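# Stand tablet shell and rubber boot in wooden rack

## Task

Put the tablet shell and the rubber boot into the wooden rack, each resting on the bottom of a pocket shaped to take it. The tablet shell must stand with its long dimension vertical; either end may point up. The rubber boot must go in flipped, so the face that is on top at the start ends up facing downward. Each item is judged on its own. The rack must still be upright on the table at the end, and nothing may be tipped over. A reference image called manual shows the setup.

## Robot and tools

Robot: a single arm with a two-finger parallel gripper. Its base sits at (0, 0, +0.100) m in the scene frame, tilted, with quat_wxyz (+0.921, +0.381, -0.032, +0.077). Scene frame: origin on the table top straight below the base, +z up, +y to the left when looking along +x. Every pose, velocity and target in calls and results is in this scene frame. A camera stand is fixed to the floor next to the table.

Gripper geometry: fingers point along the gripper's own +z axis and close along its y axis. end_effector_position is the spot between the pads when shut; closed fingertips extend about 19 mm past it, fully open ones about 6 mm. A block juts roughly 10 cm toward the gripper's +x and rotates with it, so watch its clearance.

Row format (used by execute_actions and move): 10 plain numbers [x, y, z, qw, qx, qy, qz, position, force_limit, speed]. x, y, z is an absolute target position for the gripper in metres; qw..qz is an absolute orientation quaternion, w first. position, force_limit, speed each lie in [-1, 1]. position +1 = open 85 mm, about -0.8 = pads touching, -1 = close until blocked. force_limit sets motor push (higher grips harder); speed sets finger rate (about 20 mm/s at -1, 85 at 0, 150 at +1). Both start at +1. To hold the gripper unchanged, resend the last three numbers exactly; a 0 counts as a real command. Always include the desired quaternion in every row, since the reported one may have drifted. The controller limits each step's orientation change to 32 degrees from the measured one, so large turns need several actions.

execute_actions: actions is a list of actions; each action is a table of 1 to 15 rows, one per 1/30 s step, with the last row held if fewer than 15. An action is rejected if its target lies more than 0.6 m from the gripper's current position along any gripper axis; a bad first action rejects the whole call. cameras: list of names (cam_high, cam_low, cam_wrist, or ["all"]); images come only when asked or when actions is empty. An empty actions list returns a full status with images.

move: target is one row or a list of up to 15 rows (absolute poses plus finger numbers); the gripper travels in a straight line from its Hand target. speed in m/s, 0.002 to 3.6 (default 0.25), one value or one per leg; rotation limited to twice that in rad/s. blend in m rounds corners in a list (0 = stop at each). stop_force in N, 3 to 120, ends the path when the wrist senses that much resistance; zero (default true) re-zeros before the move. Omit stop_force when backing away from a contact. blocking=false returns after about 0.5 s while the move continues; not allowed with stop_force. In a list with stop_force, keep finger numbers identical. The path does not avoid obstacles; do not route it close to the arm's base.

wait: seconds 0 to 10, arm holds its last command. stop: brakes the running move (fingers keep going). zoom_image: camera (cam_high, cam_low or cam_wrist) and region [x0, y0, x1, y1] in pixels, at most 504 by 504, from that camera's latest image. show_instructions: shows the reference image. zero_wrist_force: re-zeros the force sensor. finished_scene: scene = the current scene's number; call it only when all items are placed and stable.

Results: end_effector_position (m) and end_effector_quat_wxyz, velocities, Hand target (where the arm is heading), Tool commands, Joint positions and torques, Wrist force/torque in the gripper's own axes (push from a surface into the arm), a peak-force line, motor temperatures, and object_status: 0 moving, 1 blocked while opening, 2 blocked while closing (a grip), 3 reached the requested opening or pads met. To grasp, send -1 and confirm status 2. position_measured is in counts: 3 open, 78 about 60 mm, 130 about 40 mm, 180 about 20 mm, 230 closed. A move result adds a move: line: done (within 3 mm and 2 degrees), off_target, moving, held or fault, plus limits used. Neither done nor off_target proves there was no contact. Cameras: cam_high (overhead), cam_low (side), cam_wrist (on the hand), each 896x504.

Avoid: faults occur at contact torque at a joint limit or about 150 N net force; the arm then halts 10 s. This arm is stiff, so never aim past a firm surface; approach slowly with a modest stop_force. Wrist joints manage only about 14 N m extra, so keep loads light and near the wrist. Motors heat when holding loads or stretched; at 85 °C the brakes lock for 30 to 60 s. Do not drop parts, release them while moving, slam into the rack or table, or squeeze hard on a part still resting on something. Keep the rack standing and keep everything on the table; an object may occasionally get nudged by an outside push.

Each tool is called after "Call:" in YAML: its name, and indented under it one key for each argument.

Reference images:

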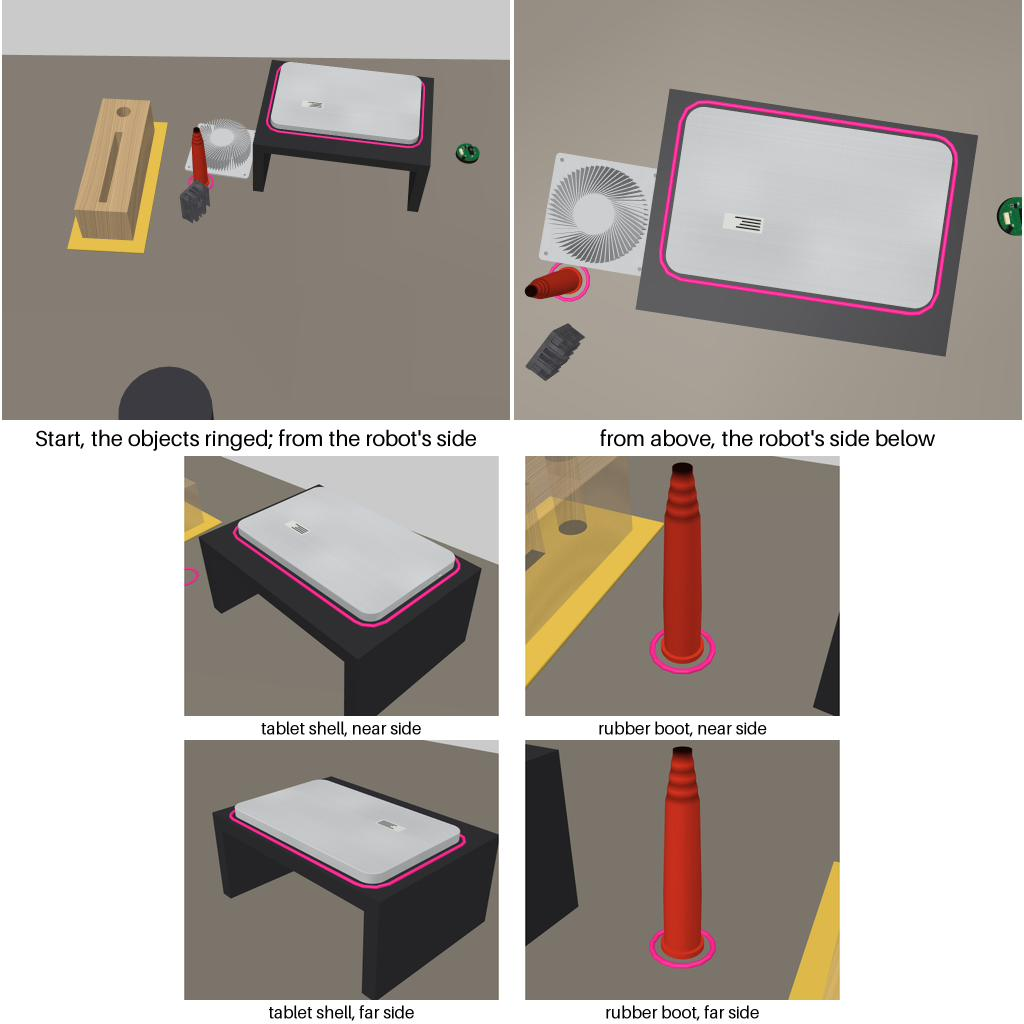

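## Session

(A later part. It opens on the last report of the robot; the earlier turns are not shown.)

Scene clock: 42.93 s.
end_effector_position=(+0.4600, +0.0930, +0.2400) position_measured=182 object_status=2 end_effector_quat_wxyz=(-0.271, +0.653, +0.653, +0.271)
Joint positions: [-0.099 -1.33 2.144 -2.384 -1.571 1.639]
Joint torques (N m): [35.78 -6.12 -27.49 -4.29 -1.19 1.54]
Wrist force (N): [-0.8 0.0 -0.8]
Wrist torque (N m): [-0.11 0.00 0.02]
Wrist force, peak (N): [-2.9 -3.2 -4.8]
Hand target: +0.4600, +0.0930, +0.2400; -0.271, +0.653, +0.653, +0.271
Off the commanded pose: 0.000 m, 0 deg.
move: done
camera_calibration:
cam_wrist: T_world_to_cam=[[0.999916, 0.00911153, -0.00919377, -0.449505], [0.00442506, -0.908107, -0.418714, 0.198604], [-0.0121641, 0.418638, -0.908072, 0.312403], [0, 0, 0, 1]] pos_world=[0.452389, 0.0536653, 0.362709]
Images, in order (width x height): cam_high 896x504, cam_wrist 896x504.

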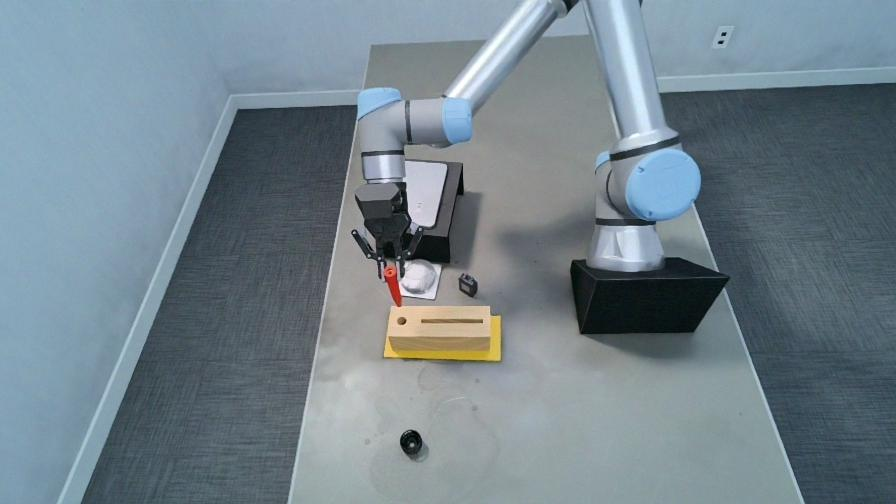

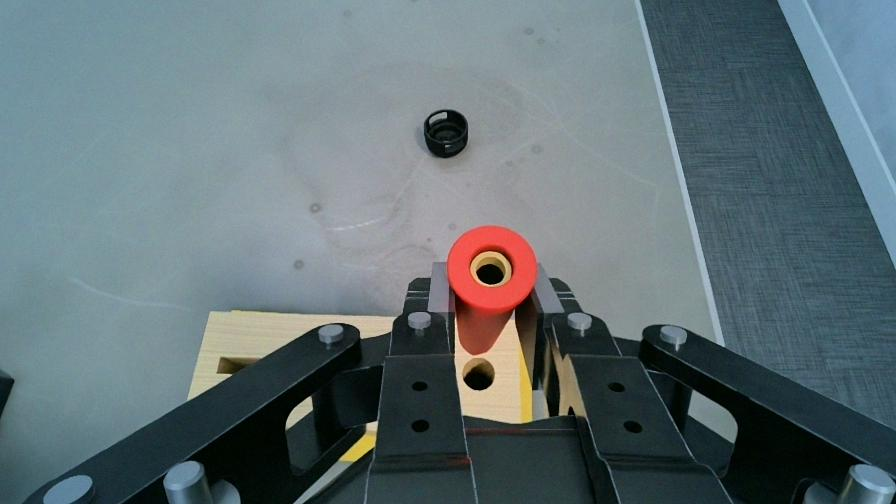

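Call:
move:
  target: [0.4617, 0.0913, 0.19, -0.2706, 0.6533, 0.6533, 0.2706, -1, -0.9, -0.8]
  speed: 0.12
  cameras: ["cam_wrist", "cam_high"]

Call:
zoom_image:
  camera: "cam_wrist"
  region: [400, 220, 580, 430]

Call:
zoom_image:
  camera: "cam_high"
  region: [370, 260, 450, 340]

Scene clock: 44.73 s.
end_effector_position=(+0.4617, +0.0913, +0.1900) position_measured=182 object_status=2 end_effector_quat_wxyz=(-0.271, +0.653, +0.653, +0.271)
Joint positions: [-0.178 -1.274 2.198 -2.494 -1.571 1.56]
Joint torques (N m): [8.39 -7.65 2.4 -3.84 4.44 -1.17]
Wrist force (N): [-0.7 0.3 -0.6]
Wrist torque (N m): [-0.05 -0.04 0.10]
Wrist force, peak (N): [-0.2 0.7 -2.2]
Hand target: +0.4617, +0.0913, +0.1900; -0.271, +0.653, +0.653, +0.271
Off the commanded pose: 0.000 m, 0 deg.
move: done
camera_calibration:
cam_wrist: T_world_to_cam=[[0.999916, 0.00911031, -0.00919539, -0.451648], [0.00442437, -0.908145, -0.418632, 0.176135], [-0.0121646, 0.418557, -0.908109, 0.267839], [0, 0, 0, 1]] pos_world=[0.454089, 0.0519651, 0.312809]
Images, in order (width x height): cam_high 896x504, cam_wrist 896x504.

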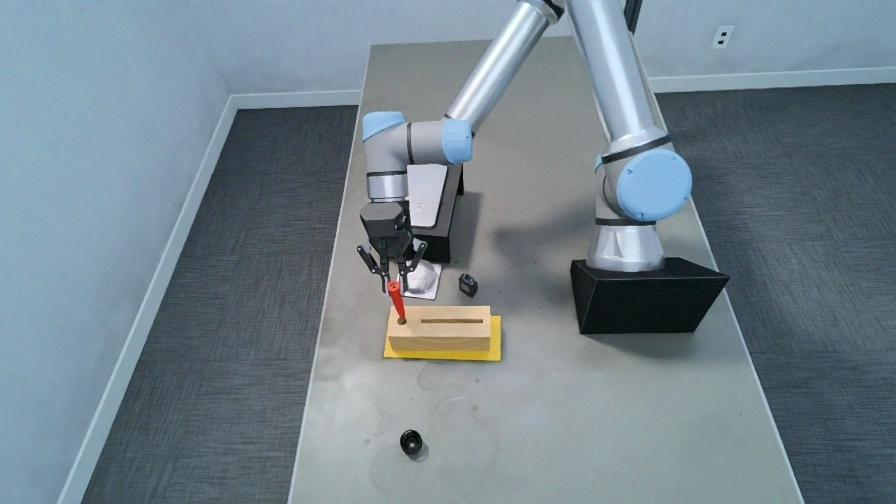

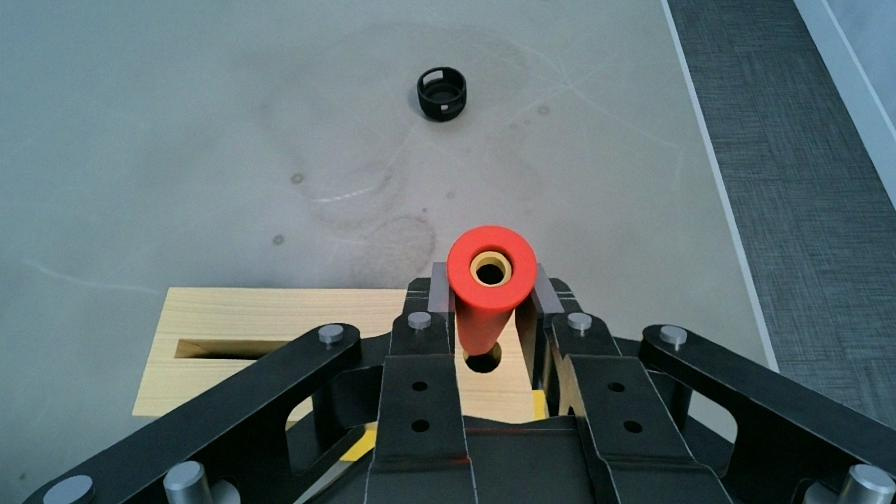

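Scaled by 2.400 from the camera's 896x504 image, which has a finer 1280x720 frame.

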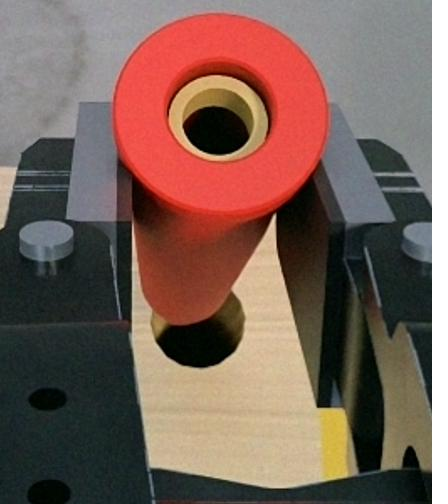

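Scaled by 6.300 from the camera's 896x504 image, which has a finer 1280x720 frame.

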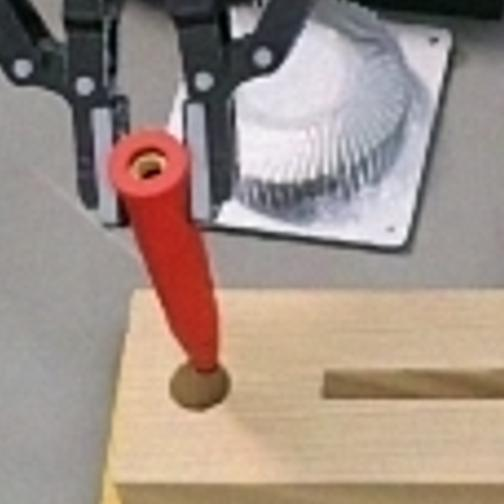

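Call:
move:
  target:
    - [0.4648, 0.0906, 0.19, -0.2706, 0.6533, 0.6533, 0.2706, -1, -0.9, -0.8]
    - [0.4648, 0.0906, 0.15, -0.2706, 0.6533, 0.6533, 0.2706, -1, -0.9, -0.8]
  speed: 0.03
  stop_force: 8
  cameras: ["cam_wrist", "cam_high"]

Call:
zoom_image:
  camera: "cam_wrist"
  region: [400, 220, 580, 430]

Call:
zoom_image:
  camera: "cam_high"
  region: [370, 260, 450, 340]

Scene clock: 47.47 s.
end_effector_position=(+0.4648, +0.0906, +0.1500) position_measured=182 object_status=2 end_effector_quat_wxyz=(-0.271, +0.653, +0.653, +0.271)
Joint positions: [-0.24 -1.214 2.225 -2.582 -1.571 1.498]
Joint torques (N m): [9.29 -8.44 4.14 -3.98 2.34 -1.12]
Wrist force (N): [-0.8 0.0 -0.6]
Wrist torque (N m): [-0.09 -0.01 0.10]
Wrist force, peak (N): [-1.0 0.8 -1.2]
Hand target: +0.4648, +0.0906, +0.1500; -0.271, +0.653, +0.653, +0.271
Off the commanded pose: 0.000 m, 0 deg.
move: done
camera_calibration:
cam_wrist: T_world_to_cam=[[0.999916, 0.00910987, -0.00919457, -0.45511], [0.00442321, -0.908107, -0.418714, 0.158719], [-0.0121641, 0.418638, -0.908072, 0.231739], [0, 0, 0, 1]] pos_world=[0.457189, 0.0512653, 0.272709]
Images, in order (width x height): cam_high 896x504, cam_wrist 896x504.

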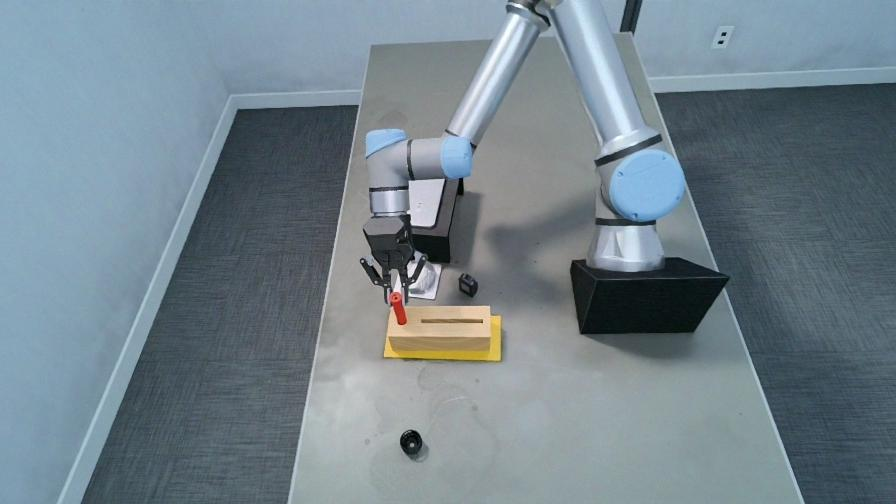

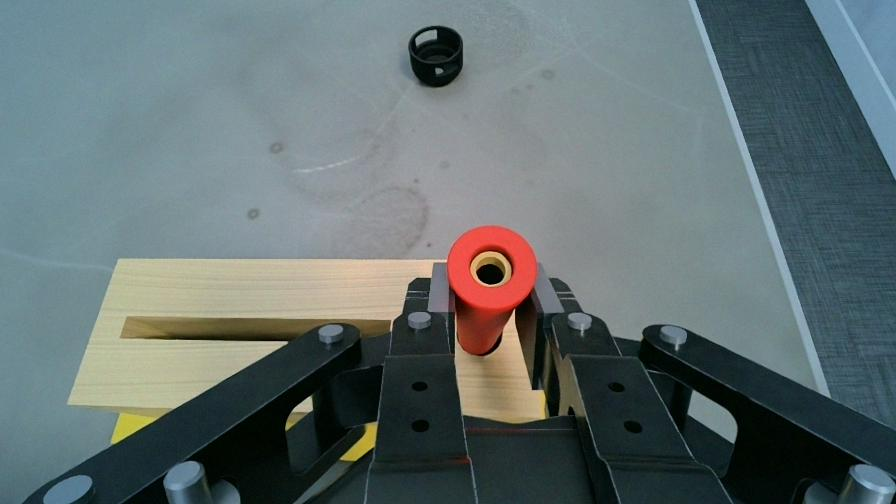

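Scaled by 2.400 from the camera's 896x504 image, which has a finer 1280x720 frame.

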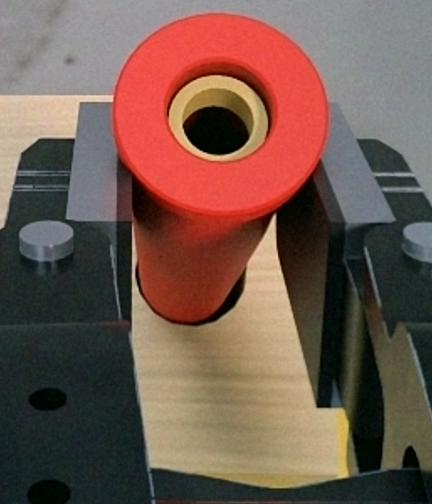

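Scaled by 6.300 from the camera's 896x504 image, which has a finer 1280x720 frame.

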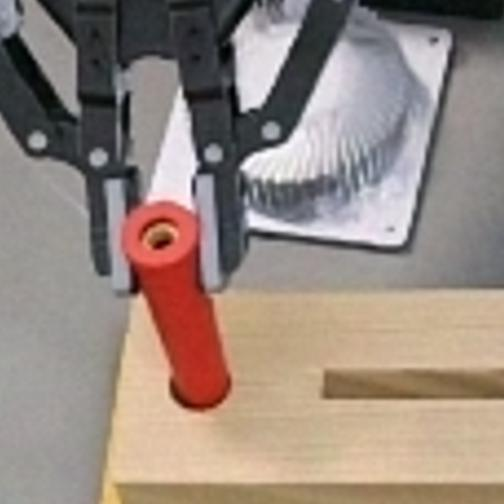

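Call:
move:
  target:
    - [0.466, 0.0906, 0.147, -0.2706, 0.6533, 0.6533, 0.2706, -1, -0.9, -0.8]
    - [0.466, 0.0906, 0.1, -0.2706, 0.6533, 0.6533, 0.2706, -1, -0.9, -0.8]
  speed: 0.03
  stop_force: 8
  cameras: ["cam_wrist", "cam_high"]

Call:
zoom_image:
  camera: "cam_wrist"
  region: [400, 220, 580, 430]

Call:
zoom_image:
  camera: "cam_high"
  region: [370, 260, 450, 340]

Scene clock: 49.90 s.
end_effector_position=(+0.4660, +0.0906, +0.1193) position_measured=182 object_status=2 end_effector_quat_wxyz=(-0.271, +0.653, +0.653, +0.271)
Joint positions: [-0.288 -1.162 2.242 -2.651 -1.571 1.45]
Joint torques (N m): [37.25 -38.37 -19.95 0 -1.87 0.79]
Wrist force (N): [3.3 -0.6 -3.8]
Wrist torque (N m): [-0.02 -0.04 0.13]
Wrist force, peak (N): [9.5 -1.1 -11.0]
Hand target: +0.4660, +0.0906, +0.1193; -0.271, +0.653, +0.653, +0.271
Off the commanded pose: 0.019 m, 0 deg.
move: contact; path passed 1 of 2 targets
camera_calibration:
cam_wrist: T_world_to_cam=[[0.999914, 0.00919809, -0.00937403, -0.456552], [0.00442819, -0.908107, -0.418715, 0.145858], [-0.012364, 0.418637, -0.908069, 0.203967], [0, 0, 0, 1]] pos_world=[0.458389, 0.0512655, 0.242009]
Images, in order (width x height): cam_high 896x504, cam_wrist 896x504.

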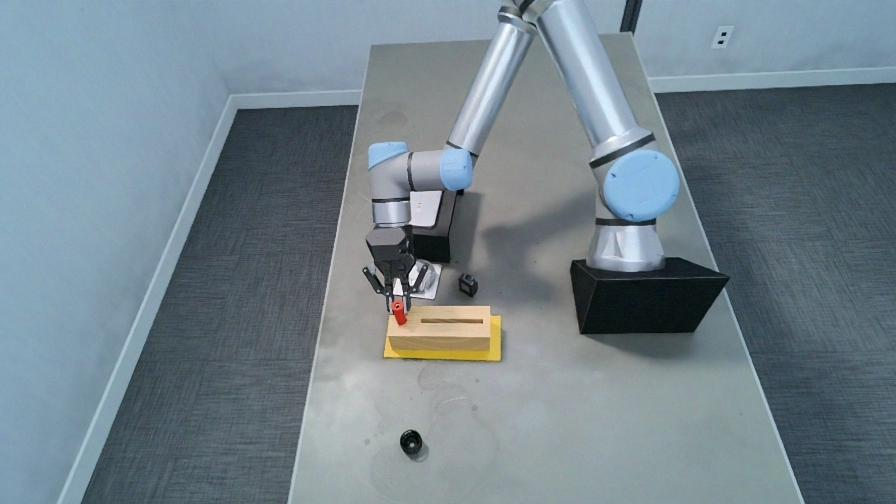

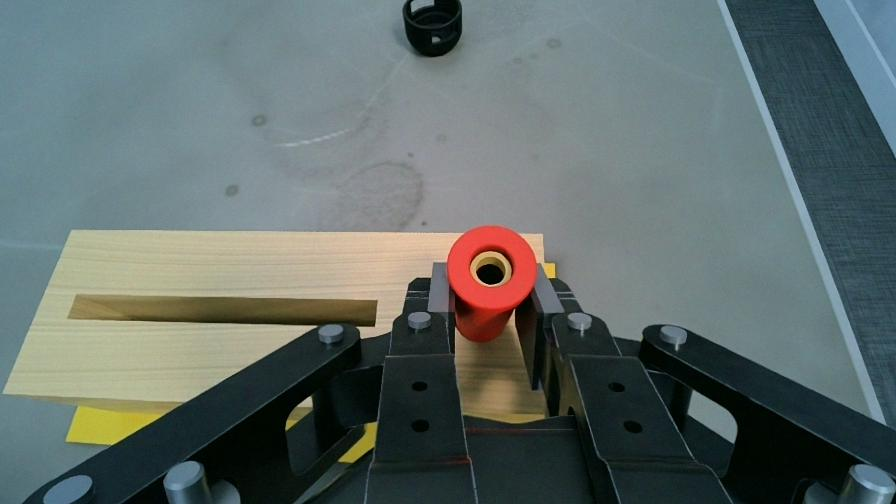

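Scaled by 2.400 from the camera's 896x504 image, which has a finer 1280x720 frame.

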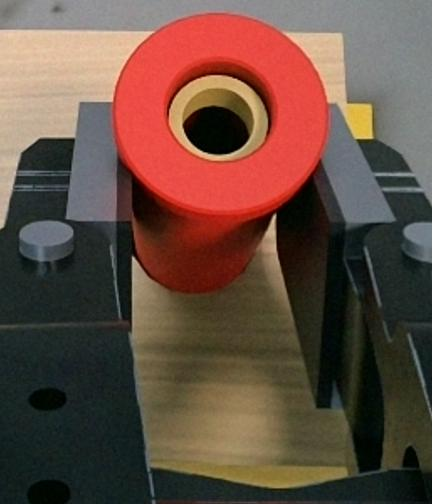

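Scaled by 6.300 from the camera's 896x504 image, which has a finer 1280x720 frame.

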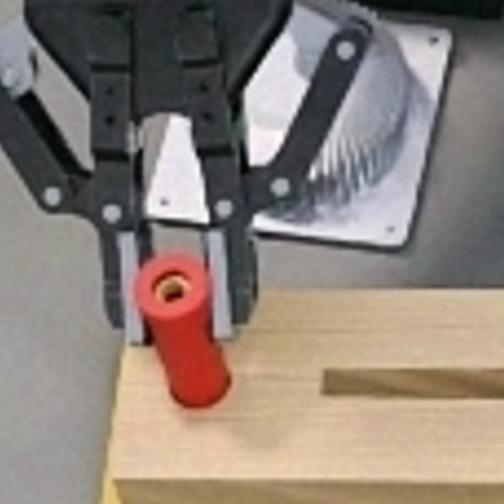

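Call:
move:
  target: [0.466, 0.0906, 0.11, -0.2706, 0.6533, 0.6533, 0.2706, -1, -0.9, -0.8]
  speed: 0.01
  stop_force: 12

Scene clock: 51.57 s.
end_effector_position=(+0.4661, +0.0905, +0.1173) position_measured=182 object_status=2 end_effector_quat_wxyz=(-0.270, +0.653, +0.653, +0.271)
Joint positions: [-0.291 -1.159 2.243 -2.655 -1.571 1.447]
Joint torques (N m): [35.99 -34.71 -18.06 0.09 -1.84 0.85]
Wrist force (N): [7.4 -2.1 -11.8]
Wrist torque (N m): [0.13 -0.26 0.23]
Wrist force, peak (N): [10.5 -2.3 -14.6]
Hand target: +0.4661, +0.0905, +0.1173; -0.270, +0.653, +0.653, +0.271
Off the commanded pose: 0.007 m, 0 deg.
move: contact

Call:
move:
  target:
    - [0.466, 0.0906, 0.1195, -0.2706, 0.6533, 0.6533, 0.2706, -1, -0.9, -0.8]
    - [0.466, 0.0906, 0.1195, -0.2706, 0.6533, 0.6533, 0.2706, 0, -1, -1]
    - [0.466, 0.03, 0.18, -0.2706, 0.6533, 0.6533, 0.2706, 0, -1, -1]
  speed: [0.02, 0.02, 0.15]
  cameras: ["cam_wrist", "cam_high"]

Call:
zoom_image:
  camera: "cam_wrist"
  region: [250, 50, 650, 320]

Call:
zoom_image:
  camera: "cam_high"
  region: [370, 260, 450, 340]

Scene clock: 54.93 s.
end_effector_position=(+0.4660, +0.0301, +0.1800) position_measured=129 object_status=3 end_effector_quat_wxyz=(-0.271, +0.653, +0.653, +0.271)
Joint positions: [-0.287 -1.367 2.186 -2.389 -1.571 1.451]
Joint torques (N m): [8.04 -37 -24.07 -0.18 2.4 -0.43]
Wrist force (N): [-0.6 0.0 -1.1]
Wrist torque (N m): [-0.09 0.00 0.10]
Wrist force, peak (N): [7.7 -2.2 -12.2]
Hand target: +0.4660, +0.0300, +0.1800; -0.271, +0.653, +0.653, +0.271
Off the commanded pose: 0.000 m, 0 deg.
move: done
camera_calibration:
cam_wrist: T_world_to_cam=[[0.999916, 0.00911153, -0.00919377, -0.455483], [0.00442506, -0.908107, -0.418714, 0.116334], [-0.0121641, 0.418638, -0.908072, 0.284324], [0, 0, 0, 1]] pos_world=[0.458389, -0.00923469, 0.302709]
Images, in order (width x height): cam_high 896x504, cam_wrist 896x504.

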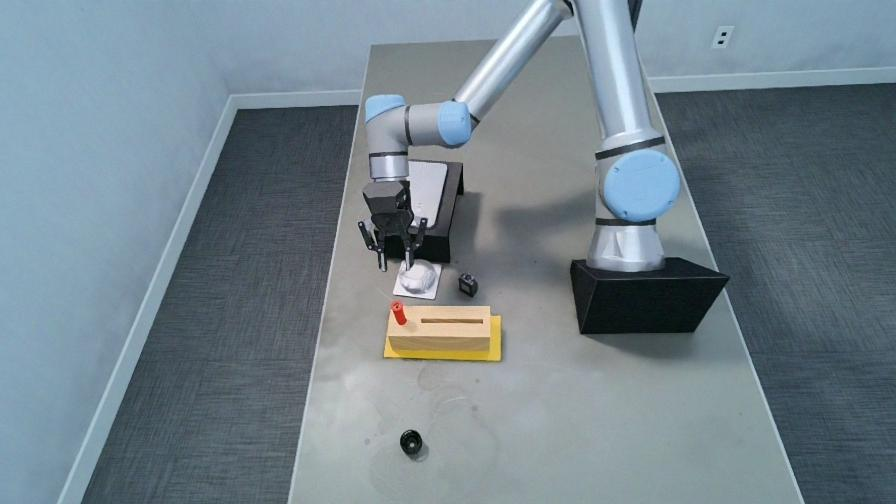

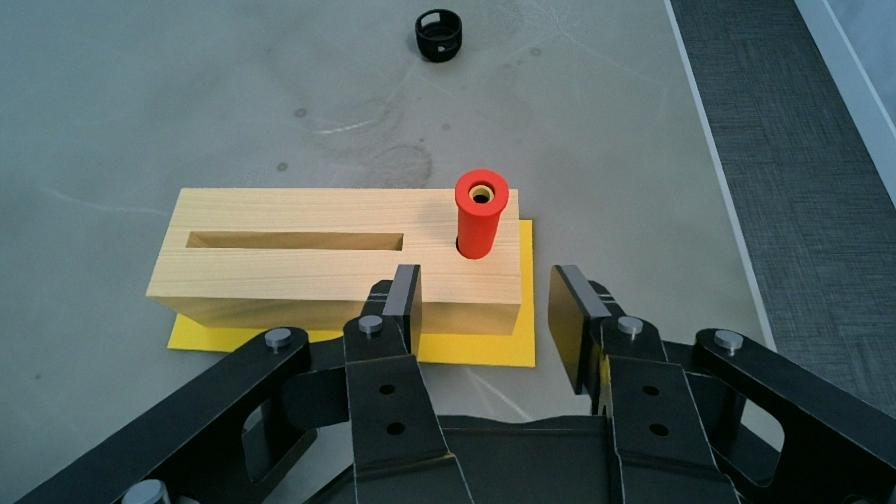

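Scaled by 1.260 from the camera's 896x504 image, which has a finer 1280x720 frame.

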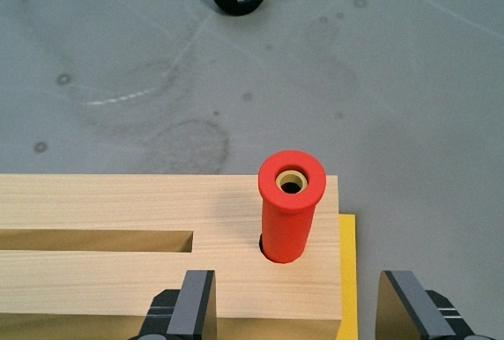

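Scaled by 6.300 from the camera's 896x504 image, which has a finer 1280x720 frame.

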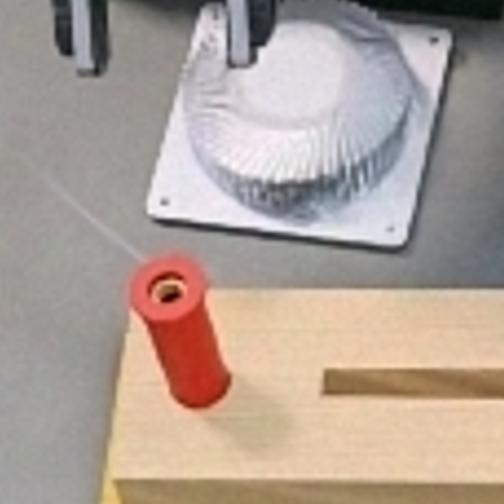

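Call:
move:
  target:
    - [0.4665, -0.1, 0.22, 0, 0.753, 0.658, 0, 0.47, 0, 0]
    - [0.4665, -0.147, 0.15, 0, 0.753, 0.658, 0, 0.47, 0, 0]
  speed: 0.35
  blend: [0.03, 0]
  cameras: ["cam_wrist", "cam_high"]

Call:
zoom_image:
  camera: "cam_high"
  region: [350, 100, 530, 280]

Scene clock: 58.27 s.
end_effector_position=(+0.4665, -0.1470, +0.1500) position_measured=70 object_status=3 end_effector_quat_wxyz=(+0.000, +0.753, +0.658, +0.000)
Joint positions: [-0.21 -1.4 2.141 -2.354 -2.355 1.644]
Joint torques (N m): [7.01 -7.1 0.54 -3.76 1.75 -0.94]
Wrist force (N): [-1.2 -0.5 -2.3]
Wrist torque (N m): [-0.24 0.16 0.40]
Wrist force, peak (N): [0.1 -0.5 -4.6]
Hand target: +0.4665, -0.1470, +0.1500; +0.000, +0.753, +0.658, +0.000
Off the commanded pose: 0.000 m, 0 deg.
move: done
camera_calibration:
cam_wrist: T_world_to_cam=[[0.990878, -0.134128, -0.0130431, -0.47092], [-0.121379, -0.930342, 0.346021, -0.116323], [-0.0585455, -0.341281, -0.938136, 0.245753], [0, 0, 0, 1]] pos_world=[0.466893, -0.0875127, 0.264658]
Images, in order (width x height): cam_high 896x504, cam_wrist 896x504.

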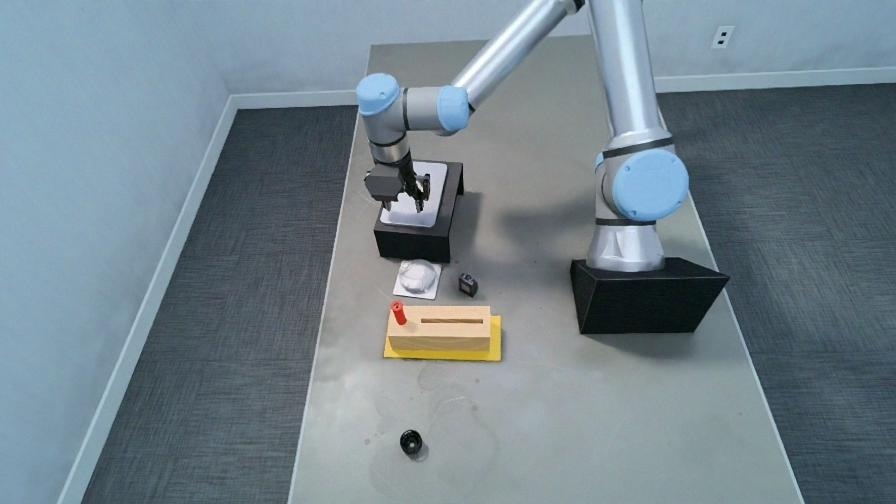

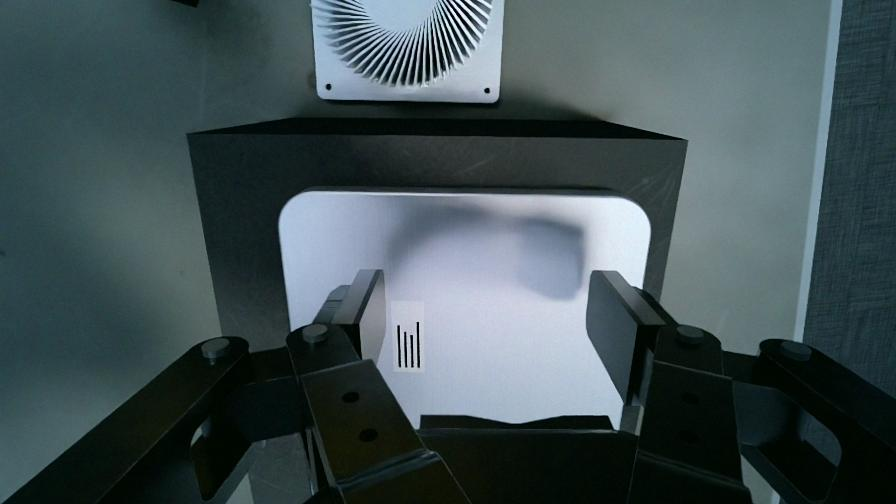

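Scaled by 2.800 from the camera's 896x504 image, which has a finer 1280x720 frame.

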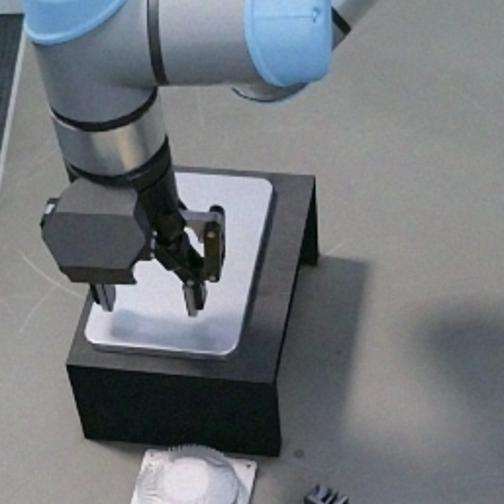

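Call:
move:
  target: [0.461, -0.147, 0.085, 0, 0.753, 0.658, 0, 0.47, 0, 0]
  speed: 0.025
  stop_force: 4

Scene clock: 60.37 s.
end_effector_position=(+0.4653, -0.1470, +0.1365) position_measured=70 object_status=3 end_effector_quat_wxyz=(+0.000, +0.753, +0.658, +0.000)
Joint positions: [-0.231 -1.384 2.161 -2.411 -2.354 1.615]
Joint torques (N m): [34.57 -34.48 -25.16 -0.29 -1.86 0.72]
Wrist force (N): [-1.7 0.0 -5.2]
Wrist torque (N m): [-0.34 0.16 0.42]
Wrist force, peak (N): [0.0 -14.1 -39.9]
Hand target: +0.4653, -0.1470, +0.1365; +0.000, +0.753, +0.658, +0.000
Off the commanded pose: 0.052 m, 0 deg.
move: contact

Call:
move:
  target:
    - [0.4653, -0.147, 0.16, 0, 0.753, 0.658, 0, 0.47, 0, 0]
    - [0.4667, -0.0985, 0.16, 0, 0.753, 0.658, 0, 0.47, 0, 0]
    - [0.4667, -0.0985, 0.142, 0, 0.753, 0.658, 0, 0.47, 0, 0]
  speed: 0.15
  blend: [0.01, 0.005, 0]
  cameras: ["cam_wrist", "cam_high"]

Call:
move:
  target: [0.4667, -0.0985, 0.130, 0, 0.753, 0.658, 0, 0.47, 0, 0]
  speed: 0.01
  stop_force: 4

Scene clock: 61.87 s.
end_effector_position=(+0.4667, -0.0985, +0.1420) position_measured=70 object_status=3 end_effector_quat_wxyz=(+0.000, +0.753, +0.658, +0.000)
Joint positions: [-0.149 -1.317 2.153 -2.388 -2.356 1.731]
Joint torques (N m): [8 -7.38 1.86 -3.71 -2 -1.15]
Wrist force (N): [-0.9 -0.6 -2.4]
Wrist torque (N m): [-0.23 0.10 0.40]
Wrist force, peak (N): [-1.7 -0.1 -5.2]
Hand target: +0.4667, -0.0985, +0.1420; +0.000, +0.753, +0.658, +0.000
Off the commanded pose: 0.000 m, 0 deg.
move: done
camera_calibration:
cam_wrist: T_world_to_cam=[[0.990884, -0.134095, -0.0129496, -0.464743], [-0.121381, -0.930346, 0.346009, -0.0684052], [-0.0584459, -0.341283, -0.938142, 0.254767], [0, 0, 0, 1]] pos_world=[0.467093, -0.0390126, 0.256658]
Images, in order (width x height): cam_high 896x504, cam_wrist 896x504.

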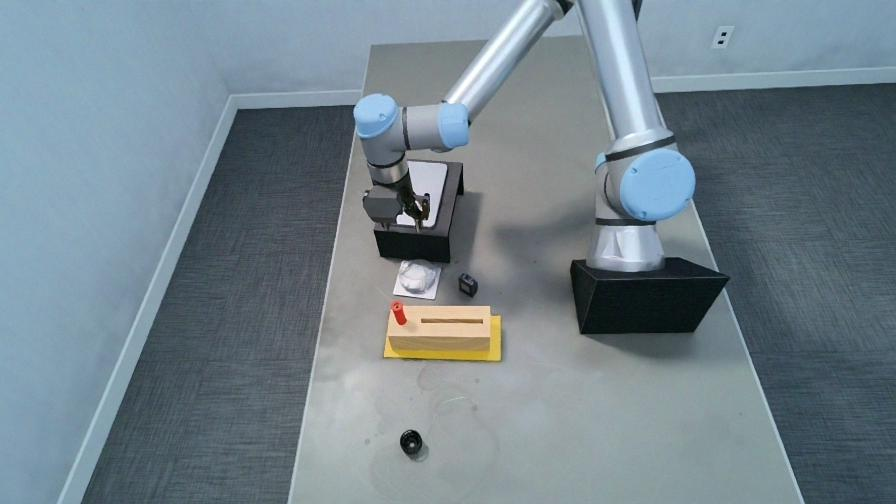

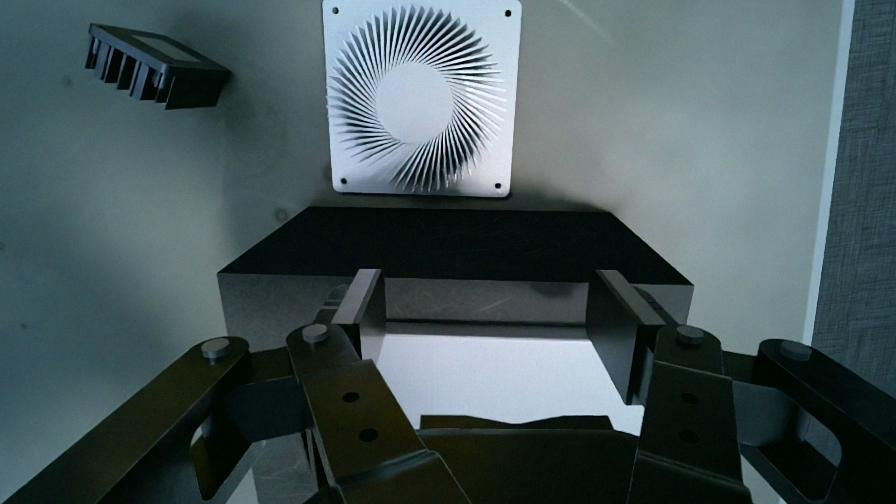

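Scene clock: 63.87 s.
end_effector_position=(+0.4667, -0.0985, +0.1300) position_measured=70 object_status=3 end_effector_quat_wxyz=(+0.000, +0.753, +0.658, +0.000)
Joint positions: [-0.167 -1.3 2.168 -2.439 -2.356 1.706]
Joint torques (N m): [7.73 -7.2 2.29 -4.04 -1.53 -1.17]
Wrist force (N): [-0.9 -0.7 -2.4]
Wrist torque (N m): [-0.26 0.10 0.39]
Wrist force, peak (N): [-1.0 -0.4 -2.7]
Hand target: +0.4667, -0.0985, +0.1300; +0.000, +0.753, +0.658, +0.000
Off the commanded pose: 0.000 m, 0 deg.
move: done

Call:
move:
  target: [0.4573, -0.1678, 0.130, 0, 0.753, 0.658, 0, 0.47, 0, 0]
  speed: 0.04
  cameras: ["cam_wrist", "cam_high"]

Call:
zoom_image:
  camera: "cam_high"
  region: [350, 100, 530, 280]

Scene clock: 66.10 s.
end_effector_position=(+0.4573, -0.1678, +0.1300) position_measured=70 object_status=3 end_effector_quat_wxyz=(+0.000, +0.753, +0.658, +0.000)
Joint positions: [-0.275 -1.42 2.186 -2.444 -2.35 1.553]
Joint torques (N m): [6.44 -35.5 2.13 -4.03 1.78 -1.2]
Wrist force (N): [-0.7 -0.4 -2.4]
Wrist torque (N m): [-0.20 0.13 0.40]
Wrist force, peak (N): [-0.9 -0.2 -2.8]
Hand target: +0.4573, -0.1678, +0.1300; +0.000, +0.753, +0.658, +0.000
Off the commanded pose: 0.000 m, 0 deg.
move: done
camera_calibration:
cam_wrist: T_world_to_cam=[[0.990878, -0.134128, -0.0130431, -0.464856], [-0.121379, -0.930342, 0.346021, -0.129836], [-0.0585455, -0.341281, -0.938136, 0.21926], [0, 0, 0, 1]] pos_world=[0.457693, -0.108313, 0.244558]
Images, in order (width x height): cam_high 896x504, cam_wrist 896x504.

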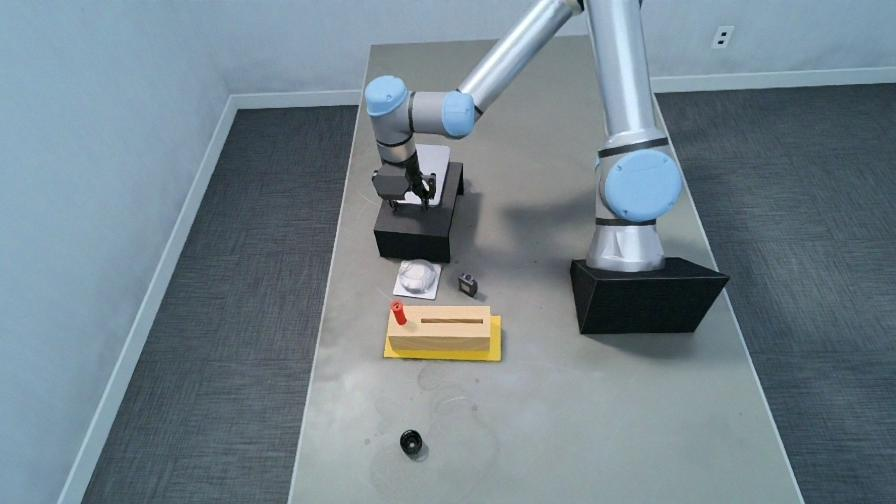

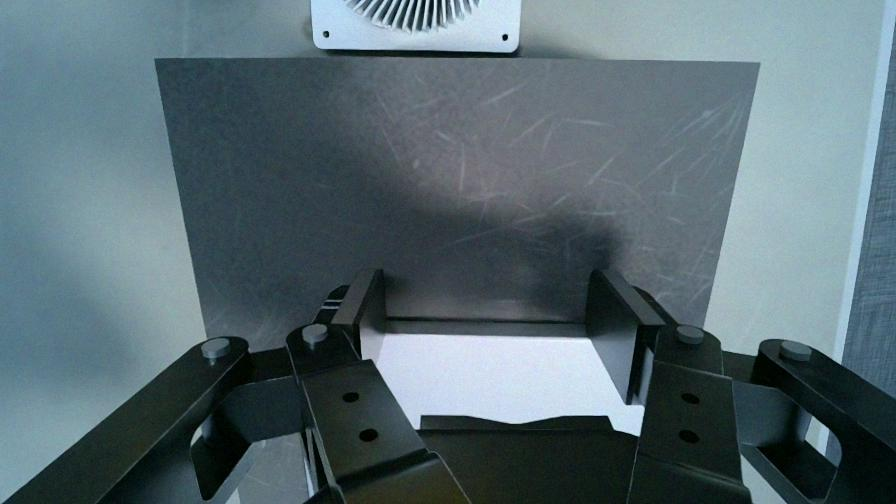

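Scaled by 2.800 from the camera's 896x504 image, which has a finer 1280x720 frame.

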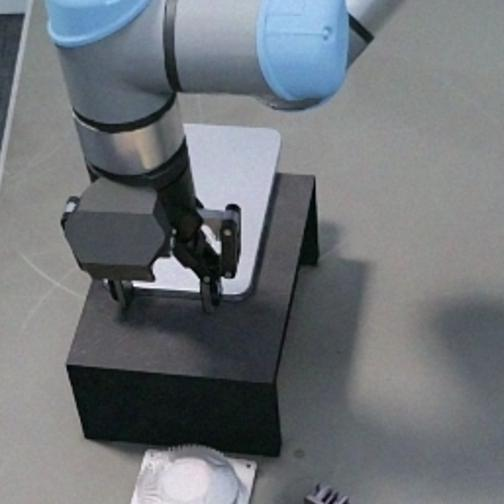

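Call:
move:
  target:
    - [0.4585, -0.160, 0.14, 0, 0.753, 0.658, 0, 0.2, 0, 0]
    - [0.45, -0.2, 0.26, 0, 0.0671, 0.9977, 0, 0.2, 0, 0]
    - [0.42, -0.40, 0.24, 0.0475, 0.0475, 0.7055, 0.7055, 0.2, 0, 0]
    - [0.4245, -0.414, 0.14, 0.0475, 0.0475, 0.7055, 0.7055, 0.2, 0, 0]
  speed: [0.1, 0.4, 0.4, 0.25]
  blend: [0.005, 0.03, 0.02, 0]
  cameras: ["cam_wrist", "cam_high", "cam_low"]

Scene clock: 72.83 s.
end_effector_position=(+0.4245, -0.4140, +0.1401) position_measured=104 object_status=3 end_effector_quat_wxyz=(+0.048, +0.047, +0.706, +0.705)
Joint positions: [-1.244 -1.319 1.347 -0.931 -1.104 -1.186]
Joint torques (N m): [7.91 -28.04 -29.43 -0.44 -1.71 -0.89]
Wrist force (N): [-2.4 0.5 -1.8]
Wrist torque (N m): [0.42 0.42 0.19]
Wrist force, peak (N): [-3.6 -0.6 -2.7]
Hand target: +0.4245, -0.4140, +0.1400; +0.048, +0.048, +0.706, +0.706
Off the commanded pose: 0.000 m, 0 deg.
move: done
camera_calibration:
cam_wrist: T_world_to_cam=[[0.00183851, 0.012908, 0.999915, -0.126415], [0.883361, -0.468672, 0.00442591, -0.553875], [0.468689, 0.883278, -0.0122641, 0.29627], [0, 0, 0, 1]] pos_world=[0.350646, -0.519642, 0.132489]

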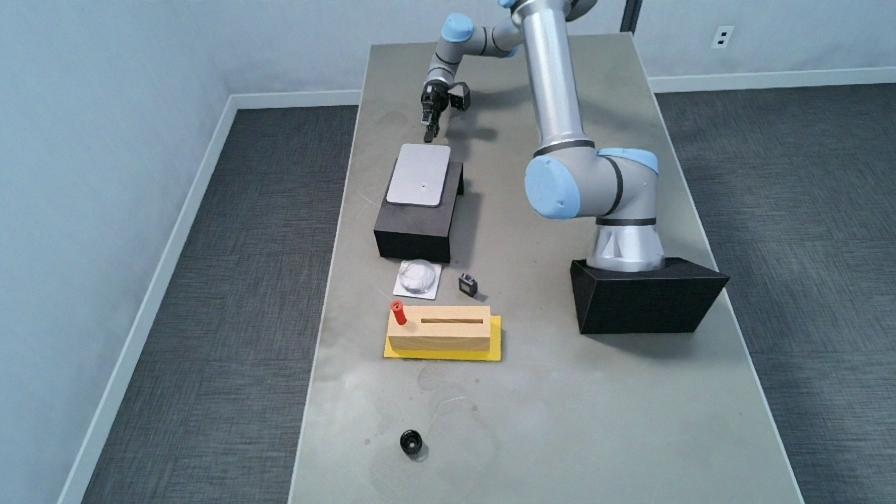

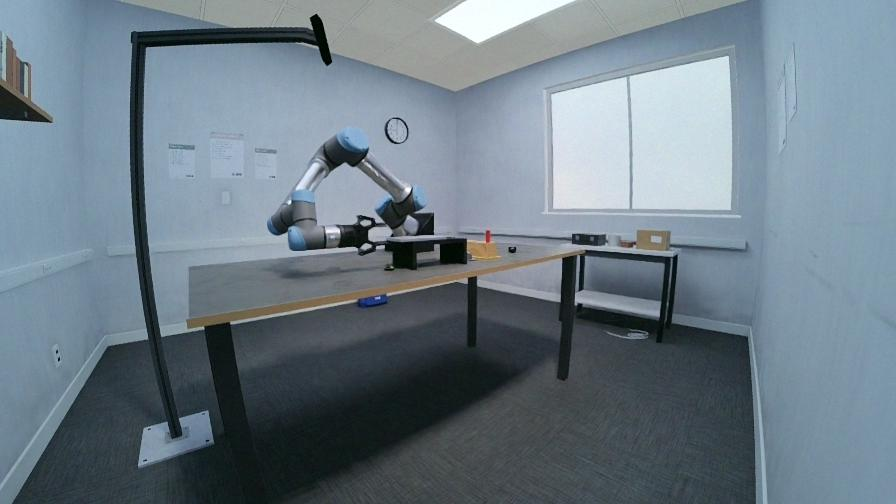

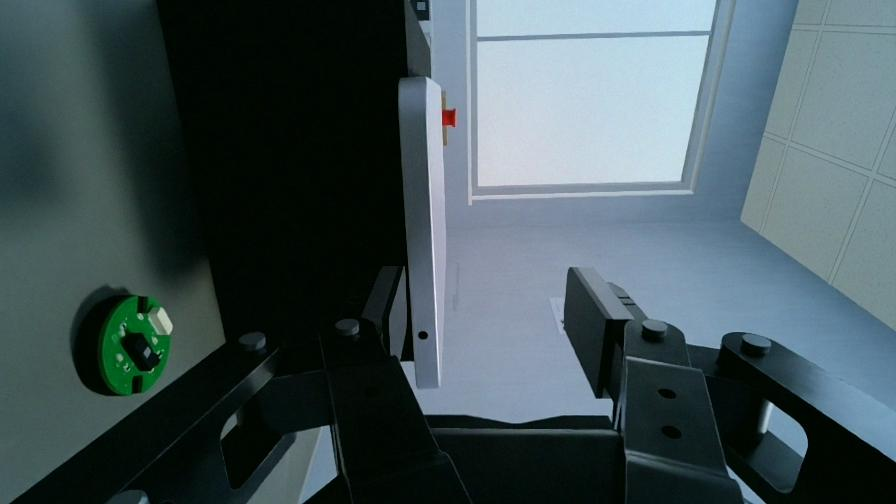

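Call:
move:
  target:
    - [0.4245, -0.414, 0.119, 0.0475, 0.0475, 0.7055, 0.7055, 0.2, 0, 0]
    - [0.4317, -0.361, 0.119, 0.0475, 0.0475, 0.7055, 0.7055, 0.2, 0, 0]
  speed: [0.08, 0.06]
  blend: [0.005, 0]
  cameras: ["cam_wrist", "cam_high"]

Scene clock: 75.03 s.
end_effector_position=(+0.4317, -0.3610, +0.1190) position_measured=104 object_status=3 end_effector_quat_wxyz=(+0.048, +0.047, +0.706, +0.706)
Joint positions: [-1.214 -1.337 1.507 -1.084 -1.086 -1.159]
Joint torques (N m): [37.45 -69.19 0.35 -0.49 3.65 1.73]
Wrist force (N): [-2.4 0.7 -1.8]
Wrist torque (N m): [0.46 0.41 0.12]
Wrist force, peak (N): [-2.5 -0.1 -2.8]
Hand target: +0.4317, -0.3610, +0.1190; +0.048, +0.047, +0.706, +0.706
Off the commanded pose: 0.000 m, 0 deg.
move: done
camera_calibration:
cam_wrist: T_world_to_cam=[[0.00179304, 0.0128189, 0.999916, -0.106038], [0.883361, -0.468672, 0.00442435, -0.535349], [0.46869, 0.883279, -0.0121641, 0.245901], [0, 0, 0, 1]] pos_world=[0.357845, -0.466743, 0.111389]
Images, in order (width x height): cam_high 896x504, cam_wrist 896x504.

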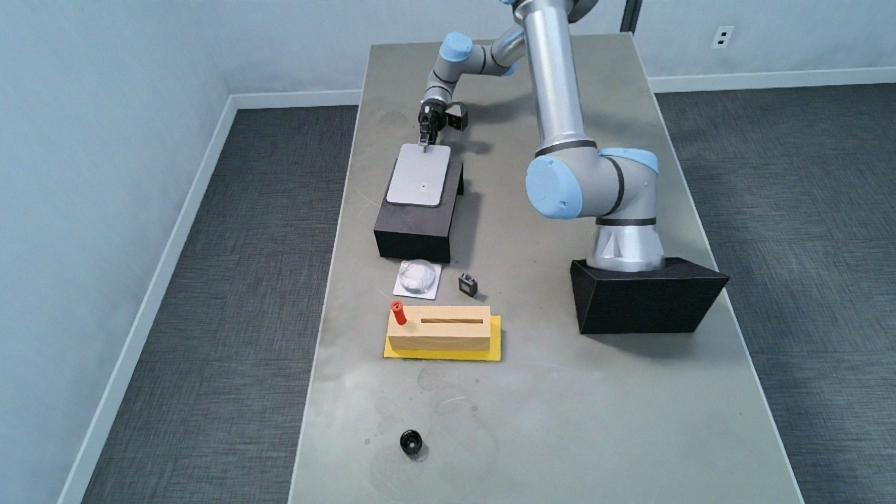

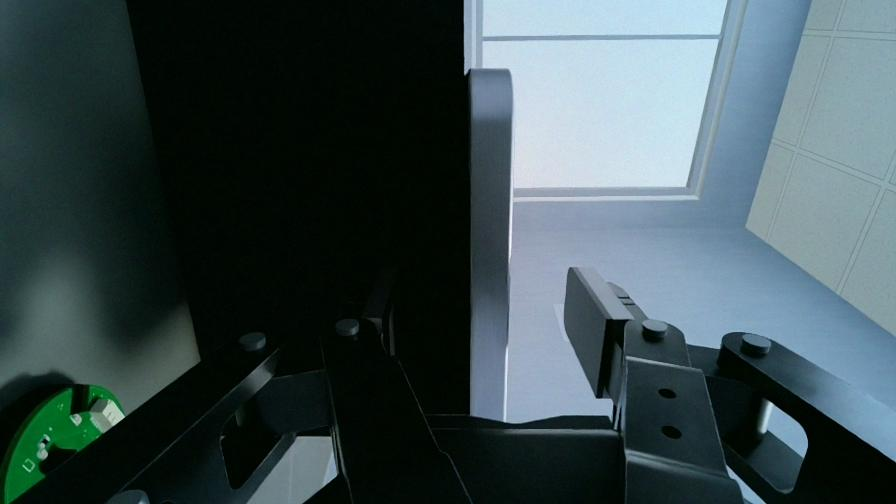

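Call:
move:
  target: [0.4317, -0.361, 0.119, 0.0475, 0.0475, 0.7055, 0.7055, -1, -0.5, -1]
  speed: 0.06

Call:
wait:
  seconds: 0.5

Scene clock: 77.40 s.
end_effector_position=(+0.4317, -0.3610, +0.1190) position_measured=206 object_status=0 end_effector_quat_wxyz=(+0.048, +0.048, +0.706, +0.706)
Joint positions: [-1.214 -1.337 1.507 -1.084 -1.086 -1.159]
Joint torques (N m): [37.3 -69.23 2.09 -0.1 3.04 1.43]
Wrist force (N): [-2.3 1.3 -2.2]
Wrist torque (N m): [0.36 0.36 0.05]
Wrist force, peak (N): [-2.5 1.2 -2.3]
Hand target: +0.4317, -0.3610, +0.1190; +0.048, +0.048, +0.706, +0.706
Off the commanded pose: 0.000 m, 0 deg.
move: done

Scene clock: 77.90 s.
end_effector_position=(+0.4317, -0.3610, +0.1190) position_measured=206 object_status=2 end_effector_quat_wxyz=(+0.048, +0.048, +0.706, +0.706)
Joint positions: [-1.214 -1.337 1.507 -1.084 -1.086 -1.159]
Joint torques (N m): [36.79 -68.67 1.84 0.32 2.44 1.39]
Wrist force (N): [-2.5 0.9 -2.2]
Wrist torque (N m): [0.31 0.38 0.04]
Wrist force, peak (N): [-2.7 0.9 -2.4]
Hand target: +0.4317, -0.3610, +0.1190; +0.048, +0.048, +0.706, +0.706
Tool commands: gripper/position=-1.0 gripper/force_limit=-0.5 gripper/speed=-1.0
Off the commanded pose: 0.000 m, 0 deg.
wait: 0.50 s; at rest by 0.17 s


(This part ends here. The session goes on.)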